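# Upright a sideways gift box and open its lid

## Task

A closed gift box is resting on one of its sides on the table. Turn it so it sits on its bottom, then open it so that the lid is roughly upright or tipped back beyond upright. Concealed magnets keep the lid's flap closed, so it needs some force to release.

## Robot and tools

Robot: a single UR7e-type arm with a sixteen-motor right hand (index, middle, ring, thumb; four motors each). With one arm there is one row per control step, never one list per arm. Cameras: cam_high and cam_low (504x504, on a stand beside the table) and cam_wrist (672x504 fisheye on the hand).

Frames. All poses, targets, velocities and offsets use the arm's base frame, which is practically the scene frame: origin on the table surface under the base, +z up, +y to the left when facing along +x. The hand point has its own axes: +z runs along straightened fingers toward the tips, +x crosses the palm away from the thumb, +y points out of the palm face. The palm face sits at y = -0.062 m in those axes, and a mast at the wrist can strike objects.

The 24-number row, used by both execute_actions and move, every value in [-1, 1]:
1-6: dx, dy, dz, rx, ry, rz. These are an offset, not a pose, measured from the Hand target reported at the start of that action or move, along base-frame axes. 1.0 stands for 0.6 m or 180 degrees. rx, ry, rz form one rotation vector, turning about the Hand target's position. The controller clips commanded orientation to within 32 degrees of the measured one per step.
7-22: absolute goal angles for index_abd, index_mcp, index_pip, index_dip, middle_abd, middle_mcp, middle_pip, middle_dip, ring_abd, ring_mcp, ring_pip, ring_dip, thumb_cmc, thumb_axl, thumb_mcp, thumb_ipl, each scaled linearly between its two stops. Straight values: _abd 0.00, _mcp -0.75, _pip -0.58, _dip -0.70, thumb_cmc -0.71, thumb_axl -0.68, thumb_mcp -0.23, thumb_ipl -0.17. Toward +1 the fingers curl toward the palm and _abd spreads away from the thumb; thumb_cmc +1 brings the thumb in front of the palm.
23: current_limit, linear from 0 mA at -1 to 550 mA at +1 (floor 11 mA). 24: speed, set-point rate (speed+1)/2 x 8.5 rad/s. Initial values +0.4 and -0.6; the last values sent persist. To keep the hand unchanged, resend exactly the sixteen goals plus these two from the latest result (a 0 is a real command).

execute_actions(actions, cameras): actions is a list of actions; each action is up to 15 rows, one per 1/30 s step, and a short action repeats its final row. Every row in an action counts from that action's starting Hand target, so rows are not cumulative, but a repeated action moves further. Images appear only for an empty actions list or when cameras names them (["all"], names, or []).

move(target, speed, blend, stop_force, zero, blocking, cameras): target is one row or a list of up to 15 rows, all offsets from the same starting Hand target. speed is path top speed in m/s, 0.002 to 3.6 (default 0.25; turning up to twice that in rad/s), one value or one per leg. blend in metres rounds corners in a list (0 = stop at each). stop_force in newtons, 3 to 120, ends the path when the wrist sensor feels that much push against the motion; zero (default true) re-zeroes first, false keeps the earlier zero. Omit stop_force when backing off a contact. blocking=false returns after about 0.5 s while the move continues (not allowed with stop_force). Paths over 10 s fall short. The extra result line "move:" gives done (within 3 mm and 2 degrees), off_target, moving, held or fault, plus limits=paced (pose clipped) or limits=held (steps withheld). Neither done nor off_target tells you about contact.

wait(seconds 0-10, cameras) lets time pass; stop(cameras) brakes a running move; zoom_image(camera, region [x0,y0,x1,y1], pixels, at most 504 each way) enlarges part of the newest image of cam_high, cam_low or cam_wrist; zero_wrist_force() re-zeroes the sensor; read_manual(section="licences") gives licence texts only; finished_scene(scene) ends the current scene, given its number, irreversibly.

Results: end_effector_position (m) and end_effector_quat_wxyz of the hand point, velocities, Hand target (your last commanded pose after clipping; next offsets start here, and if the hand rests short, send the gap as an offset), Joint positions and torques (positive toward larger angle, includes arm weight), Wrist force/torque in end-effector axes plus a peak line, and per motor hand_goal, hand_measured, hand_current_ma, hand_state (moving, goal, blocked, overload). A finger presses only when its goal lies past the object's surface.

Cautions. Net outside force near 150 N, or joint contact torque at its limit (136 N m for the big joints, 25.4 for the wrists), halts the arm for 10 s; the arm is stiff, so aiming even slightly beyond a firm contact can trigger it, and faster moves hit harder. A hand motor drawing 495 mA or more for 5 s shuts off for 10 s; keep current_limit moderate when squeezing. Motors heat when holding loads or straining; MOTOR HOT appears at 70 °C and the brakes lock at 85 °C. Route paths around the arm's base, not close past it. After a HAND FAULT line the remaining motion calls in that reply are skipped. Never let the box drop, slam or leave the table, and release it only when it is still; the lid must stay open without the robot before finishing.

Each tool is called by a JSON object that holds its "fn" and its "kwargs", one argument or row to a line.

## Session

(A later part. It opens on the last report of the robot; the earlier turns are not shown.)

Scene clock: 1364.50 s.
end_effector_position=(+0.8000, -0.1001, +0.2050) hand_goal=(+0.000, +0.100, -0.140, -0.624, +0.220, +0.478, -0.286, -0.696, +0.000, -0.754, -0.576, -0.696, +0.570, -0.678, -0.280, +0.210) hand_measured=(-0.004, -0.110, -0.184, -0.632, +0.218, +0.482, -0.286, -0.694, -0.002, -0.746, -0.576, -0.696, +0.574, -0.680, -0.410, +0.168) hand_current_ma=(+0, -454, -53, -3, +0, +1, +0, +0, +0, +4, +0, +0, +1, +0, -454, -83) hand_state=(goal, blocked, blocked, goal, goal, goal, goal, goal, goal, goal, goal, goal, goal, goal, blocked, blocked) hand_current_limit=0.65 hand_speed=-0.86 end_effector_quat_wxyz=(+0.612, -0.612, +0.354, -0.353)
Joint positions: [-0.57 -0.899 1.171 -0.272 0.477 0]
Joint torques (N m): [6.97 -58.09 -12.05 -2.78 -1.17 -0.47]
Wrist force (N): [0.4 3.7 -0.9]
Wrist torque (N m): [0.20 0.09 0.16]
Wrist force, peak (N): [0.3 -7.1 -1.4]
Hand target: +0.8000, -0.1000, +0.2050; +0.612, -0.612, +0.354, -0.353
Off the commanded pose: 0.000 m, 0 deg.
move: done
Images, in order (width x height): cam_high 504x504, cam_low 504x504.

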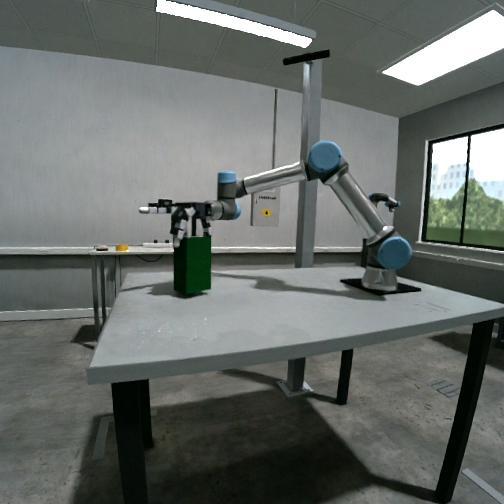

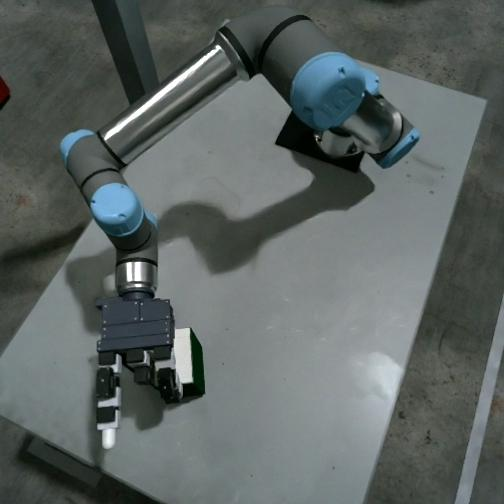

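{"fn": "move", "kwargs": {
  "target": [0,0,-0.042,0,0,0, 0,0.1,-0.139,-0.623, 0.22,0.479,-0.285,-0.696, 0,-0.754,-0.576,-0.696, 0.571,-0.678,-0.28,0.211, 0.65,-0.86],
  "speed": 0.03,
  "stop_force": 3.5
}}

Scene clock: 1374.10 s.
end_effector_position=(+0.8000, -0.1000, +0.1864) hand_goal=(+0.000, +0.100, -0.140, -0.624, +0.220, +0.478, -0.286, -0.696, +0.000, -0.754, -0.576, -0.696, +0.570, -0.678, -0.280, +0.210) hand_measured=(-0.004, -0.108, -0.188, -0.632, +0.218, +0.482, -0.286, -0.694, -0.002, -0.746, -0.576, -0.696, +0.574, -0.680, -0.410, +0.168) hand_current_ma=(-1, -454, -60, -3, +0, +1, +0, +0, +0, +4, +0, +0, +1, +0, -454, -83) hand_state=(goal, blocked, blocked, goal, goal, goal, goal, goal, goal, goal, goal, goal, goal, goal, blocked, blocked) hand_current_limit=0.65 hand_speed=-0.86 end_effector_quat_wxyz=(+0.612, -0.612, +0.354, -0.353)
Joint positions: [-0.57 -0.885 1.197 -0.311 0.477 0]
Joint torques (N m): [5.49 -61.18 -34.25 -2.79 -2.74 -1.64]
Wrist force (N): [0.0 3.2 -0.8]
Wrist torque (N m): [0.19 0.12 0.13]
Wrist force, peak (N): [0.4 -6.4 -1.2]
Hand target: +0.8000, -0.1000, +0.1864; +0.612, -0.612, +0.354, -0.353 (not the last commanded pose)
Off the commanded pose: 0.007 m, 0 deg.
move: contact

{"fn": "move", "kwargs": {
  "target": [
    [-0.0444,0.0769,0.0147,-0.0721,-0.0416,0, 0,0.1,-0.139,-0.623, 0.22,0.479,-0.285,-0.696, 0,-0.754,-0.576,-0.696, 0.571,-0.678,-0.28,0.211, 0.65,-0.86],
    [-0.0891,0.1545,0.0058,-0.1442,-0.0832,0, 0,0.1,-0.139,-0.623, 0.22,0.479,-0.285,-0.696, 0,-0.754,-0.576,-0.696, 0.571,-0.678,-0.28,0.211, 0.65,-0.86],
    [-0.1312,0.2276,-0.0260,-0.2163,-0.1248,0, 0,0.1,-0.139,-0.623, 0.22,0.479,-0.285,-0.696, 0,-0.754,-0.576,-0.696, 0.571,-0.678,-0.28,0.211, 0.65,-0.86],
    [-0.1677,0.2909,-0.0783,-0.2884,-0.1663,0, 0,0.1,-0.139,-0.623, 0.22,0.479,-0.285,-0.696, 0,-0.754,-0.576,-0.696, 0.571,-0.678,-0.28,0.211, 0.65,-0.86],
    [-0.1962,0.3403,-0.1480,-0.3605,-0.2079,0, 0,0.1,-0.139,-0.623, 0.22,0.479,-0.285,-0.696, 0,-0.754,-0.576,-0.696, 0.571,-0.678,-0.28,0.211, 0.65,-0.86],
    [-0.2148,0.3725,-0.2310,-0.4327,-0.2495,0, 0,0.1,-0.139,-0.623, 0.22,0.479,-0.285,-0.696, 0,-0.754,-0.576,-0.696, 0.571,-0.678,-0.28,0.211, 0.65,-0.86]
  ],
  "speed": 0.14,
  "blend": [0.006,0.006,0.006,0.006,0.006,0],
  "cameras": ["cam_high","cam_low"]
}}

{"fn": "zoom_image", "kwargs": {
  "camera": "cam_high",
  "region": [170, 230, 290, 330]
}}

{"fn": "zoom_image", "kwargs": {
  "camera": "cam_low",
  "region": [170, 270, 320, 420]
}}

Scene clock: 1411.60 s.
end_effector_position=(+0.6710, +0.1235, +0.0477) hand_goal=(+0.000, +0.100, -0.140, -0.624, +0.220, +0.478, -0.286, -0.696, +0.000, -0.754, -0.576, -0.696, +0.570, -0.678, -0.280, +0.210) hand_measured=(-0.002, -0.064, -0.170, -0.626, +0.232, +0.478, -0.284, -0.694, -0.004, -0.752, -0.576, -0.696, +0.662, -0.676, -0.420, +0.146) hand_current_ma=(+0, -454, -29, +0, +4, +0, +1, +0, -1, +0, +0, +0, +193, +0, -454, -165) hand_state=(goal, blocked, blocked, goal, goal, goal, goal, goal, goal, goal, goal, goal, blocked, goal, blocked, blocked) hand_current_limit=0.65 hand_speed=-0.86 end_effector_quat_wxyz=(-0.184, +0.684, +0.182, +0.683)
Joint positions: [-0.12 -0.988 2.074 -1.084 0.928 -1.569]
Joint torques (N m): [-9.31 -40.43 -21.64 0.37 -3.3 1.54]
Wrist force (N): [0.1 1.7 -1.2]
Wrist torque (N m): [0.20 0.32 -0.42]
Wrist force, peak (N): [77.5 -118.7 -27.5]
Hand target: +0.6711, +0.1235, +0.0478; -0.183, +0.683, +0.182, +0.683
Off the commanded pose: 0.000 m, 0 deg.
move: done
Images, in order (width x height): cam_high 504x504, cam_low 504x504.

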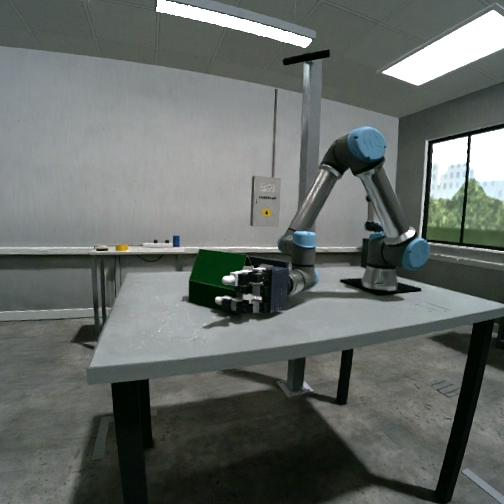

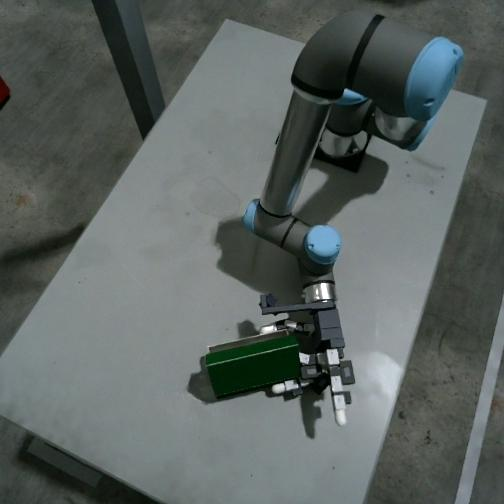

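Scaled by 4.200 from the camera's 504x504 image, which has a finer 720x720 frame.

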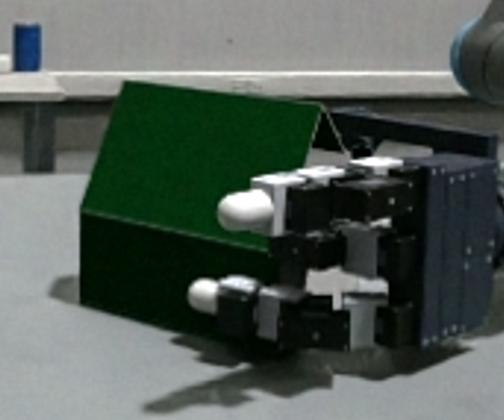

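Scaled by 3.360 from the camera's 504x504 image, which has a finer 720x720 frame.

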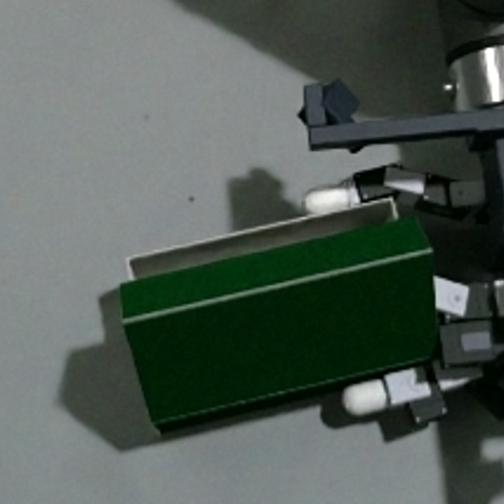

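{"fn": "move", "kwargs": {
  "target": [0,0,-0.0183,0,0,0, 0,0.1,-0.139,-0.623, 0.22,0.479,-0.285,-0.696, 0,-0.754,-0.576,-0.696, 0.571,-0.678,-0.28,0.211, 0.65,-0.86],
  "speed": 0.02,
  "stop_force": 4,
  "cameras": ["cam_high","cam_low"]
}}

{"fn": "zoom_image", "kwargs": {
  "camera": "cam_high",
  "region": [170, 230, 290, 330]
}}

{"fn": "zoom_image", "kwargs": {
  "camera": "cam_low",
  "region": [170, 270, 320, 420]
}}

Scene clock: 1424.83 s.
end_effector_position=(+0.6712, +0.1235, +0.0476) hand_goal=(+0.000, +0.100, -0.140, -0.624, +0.220, +0.478, -0.286, -0.696, +0.000, -0.754, -0.576, -0.696, +0.570, -0.678, -0.280, +0.210) hand_measured=(-0.004, -0.064, -0.170, -0.626, +0.236, +0.478, -0.284, -0.694, -0.004, -0.752, -0.576, -0.696, +0.666, -0.676, -0.420, +0.146) hand_current_ma=(-1, -454, -29, +0, +7, +0, +1, +0, -1, +0, +0, +0, +205, +1, -454, -165) hand_state=(goal, blocked, blocked, goal, goal, goal, goal, goal, goal, goal, goal, goal, blocked, goal, blocked, blocked) hand_current_limit=0.65 hand_speed=-0.86 end_effector_quat_wxyz=(-0.183, +0.683, +0.182, +0.683)
Joint positions: [-0.12 -0.988 2.073 -1.085 0.928 -1.569]
Joint torques (N m): [-8.01 -34.35 -21.37 -2.57 -0.55 2.49]
Wrist force (N): [-2.1 -0.5 -1.7]
Wrist torque (N m): [-0.01 0.50 -0.43]
Wrist force, peak (N): [7.9 -5.9 -3.0]
Hand target: +0.6712, +0.1235, +0.0476; -0.183, +0.683, +0.182, +0.683 (not the last commanded pose)
Off the commanded pose: 0.011 m, 0 deg.
move: contact
Images, in order (width x height): cam_high 504x504, cam_low 504x504.

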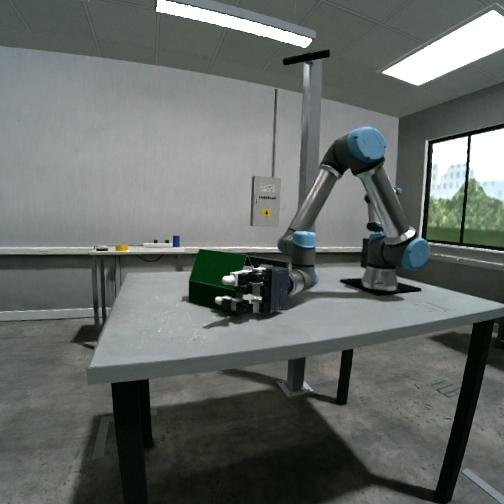

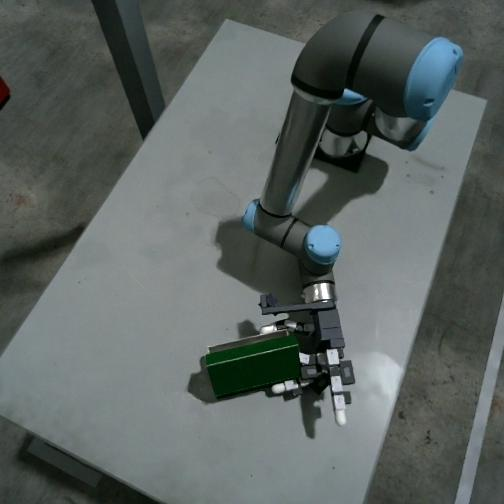

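Scaled by 4.200 from the camera's 504x504 image, which has a finer 720x720 frame.

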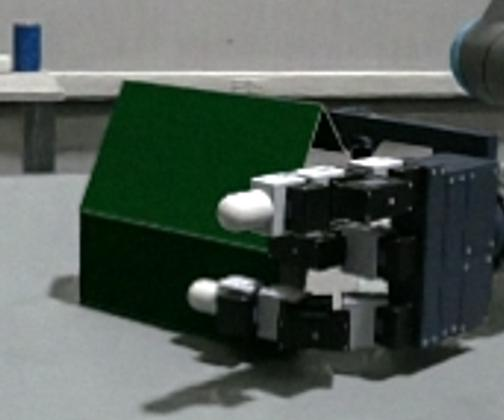

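Scaled by 3.360 from the camera's 504x504 image, which has a finer 720x720 frame.

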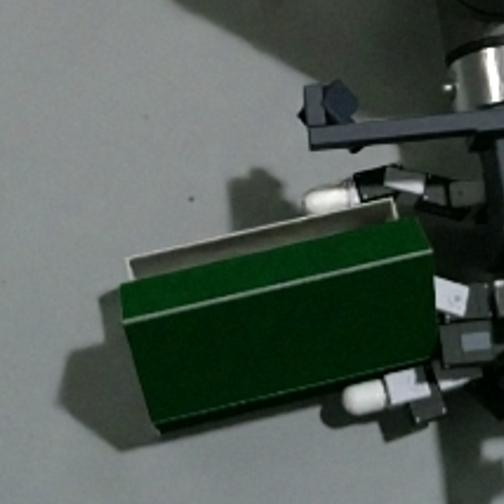

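{"fn": "execute_actions", "kwargs": {
  "actions": [
    [[0,0,0,0,0,0, 0,0.1,-0.139,-0.623, 0.4,0.479,-0.576,-0.696, 0,-0.754,-0.576,-0.696, 0.571,-0.678,-0.28,0.211, 0.65,-0.86]],
    [[0,0,0,0,0,0, 0,0.1,-0.139,-0.623, 0.4,0.479,-0.576,-0.696, 0,-0.754,-0.576,-0.696, 0.571,-0.678,-0.28,0.211, 0.65,-0.86]],
    [[0,0,0,0,0,0, 0,0.1,-0.139,-0.623, 0.4,0.3,-0.576,-0.696, 0,-0.754,-0.576,-0.696, 0.571,-0.678,-0.28,0.211, 0.65,-0.9]],
    [[0,0,0,0,0,0, 0,0.1,-0.139,-0.623, 0.4,0.3,-0.576,-0.696, 0,-0.754,-0.576,-0.696, 0.571,-0.678,-0.28,0.211, 0.65,-0.9]]
  ],
  "cameras": ["cam_high","cam_low"]
}}

{"fn": "zoom_image", "kwargs": {
  "camera": "cam_high",
  "region": [170, 230, 290, 330]
}}

{"fn": "zoom_image", "kwargs": {
  "camera": "cam_low",
  "region": [170, 270, 320, 420]
}}

Scene clock: 1467.20 s.
end_effector_position=(+0.6712, +0.1235, +0.0476) hand_goal=(+0.000, +0.100, -0.140, -0.624, +0.400, +0.300, -0.576, -0.696, +0.000, -0.754, -0.576, -0.696, +0.570, -0.678, -0.280, +0.210) hand_measured=(-0.012, -0.062, -0.170, -0.626, +0.390, +0.302, -0.574, -0.694, -0.004, -0.752, -0.576, -0.696, +0.666, -0.676, -0.420, +0.146) hand_current_ma=(-5, -454, -29, -1, -4, +0, +0, +0, -1, +0, +0, +0, +205, +1, -454, -165) hand_state=(goal, blocked, blocked, goal, goal, goal, goal, goal, goal, goal, goal, goal, blocked, goal, blocked, blocked) hand_current_limit=0.65 hand_speed=-0.90 end_effector_quat_wxyz=(-0.183, +0.683, +0.182, +0.683)
Joint positions: [-0.12 -0.988 2.073 -1.085 0.928 -1.569]
Joint torques (N m): [3.11 -30.88 -20.68 -2.46 -0.85 1.49]
Wrist force (N): [-2.7 0.0 -1.6]
Wrist torque (N m): [0.06 0.42 -0.36]
Wrist force, peak (N): [-3.2 0.8 -2.0]
Hand target: +0.6712, +0.1235, +0.0476; -0.183, +0.683, +0.182, +0.683
Off the commanded pose: 0.000 m, 0 deg.
Images, in order (width x height): cam_high 504x504, cam_low 504x504.

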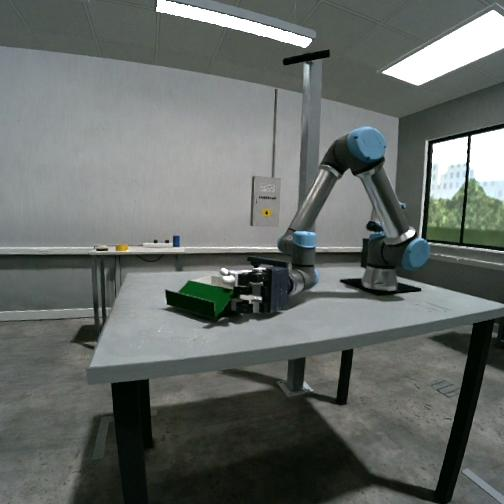

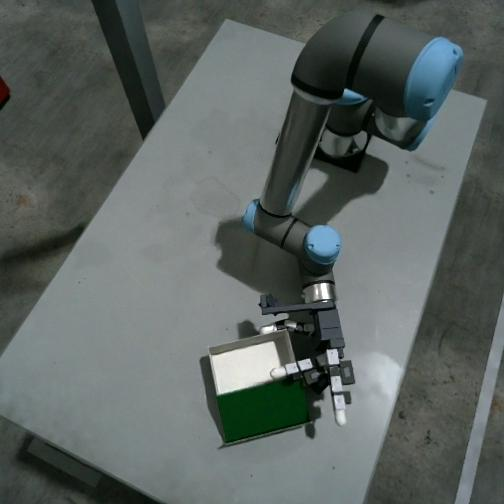

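Scaled by 4.200 from the camera's 504x504 image, which has a finer 720x720 frame.

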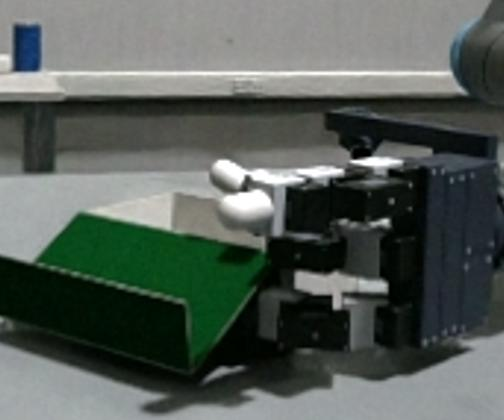

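Scaled by 3.360 from the camera's 504x504 image, which has a finer 720x720 frame.

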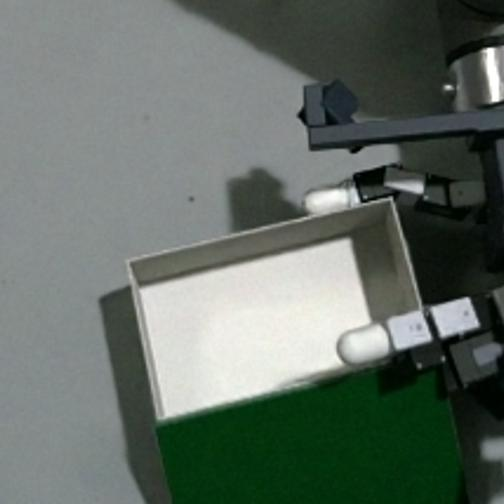

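{"fn": "execute_actions", "kwargs": {
  "actions": [
    [[0,0,0,0,0,0, 0,-0.09,-0.17,-0.623, 0.4,0.3,-0.576,-0.696, 0,-0.754,-0.576,-0.696, 0.571,-0.678,-0.5,0.211, 0.65,-0.9]],
    [[0,0,0,0,0,0, 0,-0.1,-0.17,-0.623, 0.4,0.3,-0.576,-0.696, 0,-0.754,-0.576,-0.696, 0.571,-0.678,-0.629,0.211, 0.65,-0.88]]
  ]
}}

{"fn": "move", "kwargs": {
  "target": [-0.0999,0.1732,0.003,0,0,0, 0,-0.1,-0.17,-0.623, 0.4,0.3,-0.576,-0.696, 0,-0.754,-0.576,-0.696, 0.571,-0.678,-0.629,0.211, 0.65,-0.88],
  "speed": 0.07,
  "cameras": ["cam_high","cam_low"]
}}

{"fn": "zoom_image", "kwargs": {
  "camera": "cam_high",
  "region": [150, 230, 270, 350]
}}

{"fn": "zoom_image", "kwargs": {
  "camera": "cam_low",
  "region": [190, 310, 340, 460]
}}

Scene clock: 1495.20 s.
end_effector_position=(+0.6711, +0.1235, +0.0476) hand_goal=(+0.000, -0.100, -0.170, -0.624, +0.400, +0.300, -0.576, -0.696, +0.000, -0.754, -0.576, -0.696, +0.570, -0.678, -0.630, +0.210) hand_measured=(-0.012, -0.092, -0.170, -0.626, +0.390, +0.302, -0.574, -0.694, -0.004, -0.752, -0.576, -0.696, +0.564, -0.676, -0.628, +0.208) hand_current_ma=(-5, +4, +0, +0, -4, +0, +0, +0, -1, +0, +0, +0, -2, +1, +1, -1) hand_state=(goal, goal, goal, goal, goal, goal, goal, goal, goal, goal, goal, goal, goal, goal, goal, goal) hand_current_limit=0.65 hand_speed=-0.88 end_effector_quat_wxyz=(-0.183, +0.683, +0.182, +0.683)
Joint positions: [-0.12 -0.988 2.073 -1.085 0.928 -1.569]
Joint torques (N m): [5.71 -41.96 -20.63 -2.56 -0.96 -0.9]
Wrist force (N): [-5.8 -0.4 -1.5]
Wrist torque (N m): [0.10 0.54 -0.27]
Wrist force, peak (N): [-6.3 -0.2 -1.6]
Hand target: +0.6712, +0.1235, +0.0476; -0.183, +0.683, +0.182, +0.683
Off the commanded pose: 0.000 m, 0 deg.

Scene clock: 1497.27 s.
end_effector_position=(+0.6111, +0.2274, +0.0494) hand_goal=(+0.000, -0.100, -0.170, -0.624, +0.400, +0.300, -0.576, -0.696, +0.000, -0.754, -0.576, -0.696, +0.570, -0.678, -0.630, +0.210) hand_measured=(-0.012, -0.098, -0.170, -0.626, +0.390, +0.302, -0.574, -0.694, -0.004, -0.752, -0.576, -0.696, +0.564, -0.676, -0.628, +0.208) hand_current_ma=(-5, +0, +0, +0, -4, +0, +0, +0, -1, +0, +0, +0, -2, +1, +0, -1) hand_state=(goal, goal, goal, goal, goal, goal, goal, goal, goal, goal, goal, goal, goal, goal, goal, goal) hand_current_limit=0.65 hand_speed=-0.88 end_effector_quat_wxyz=(-0.183, +0.683, +0.182, +0.683)
Joint positions: [0.139 -1.023 2.143 -1.12 1.187 -1.569]
Joint torques (N m): [-9.79 -36.03 -14.43 -1.76 -2.97 2.32]
Wrist force (N): [-5.6 -0.6 -1.5]
Wrist torque (N m): [0.12 0.58 -0.27]
Wrist force, peak (N): [-6.1 0.6 -1.6]
Hand target: +0.6112, +0.2274, +0.0494; -0.183, +0.683, +0.182, +0.683
Off the commanded pose: 0.000 m, 0 deg.
move: done
Images, in order (width x height): cam_high 504x504, cam_low 504x504.

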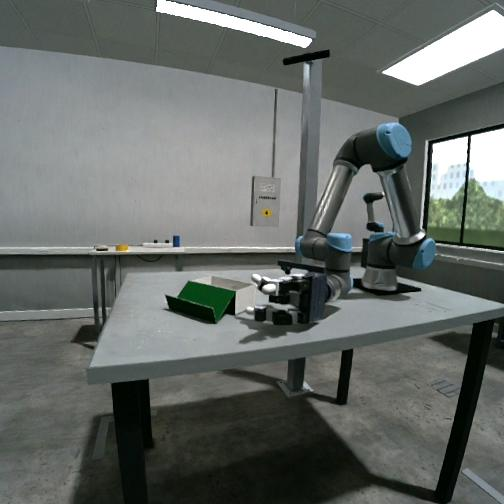

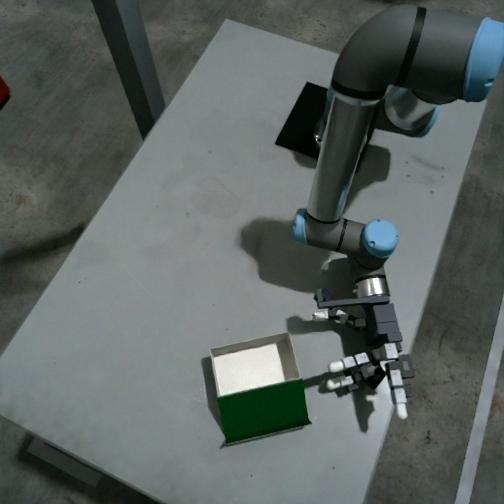

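Scaled by 4.200 from the camera's 504x504 image, which has a finer 720x720 frame.

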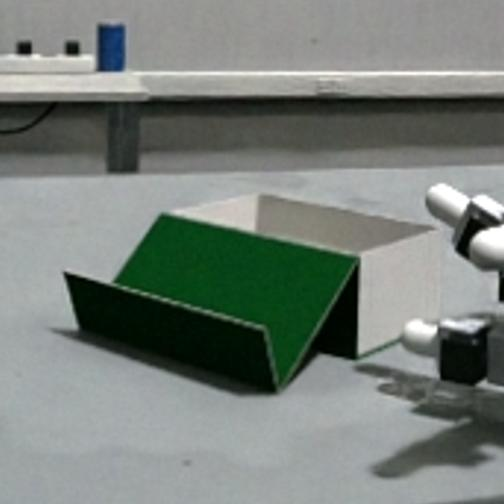

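Scaled by 3.360 from the camera's 504x504 image, which has a finer 720x720 frame.

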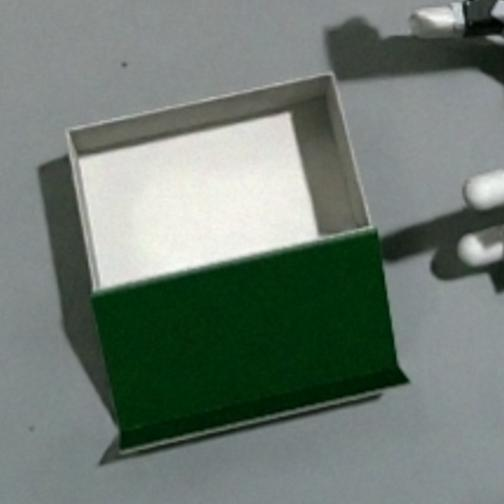

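{"fn": "finished_scene", "kwargs": {
  "scene": 2
}}

The scene is finished: the task was done.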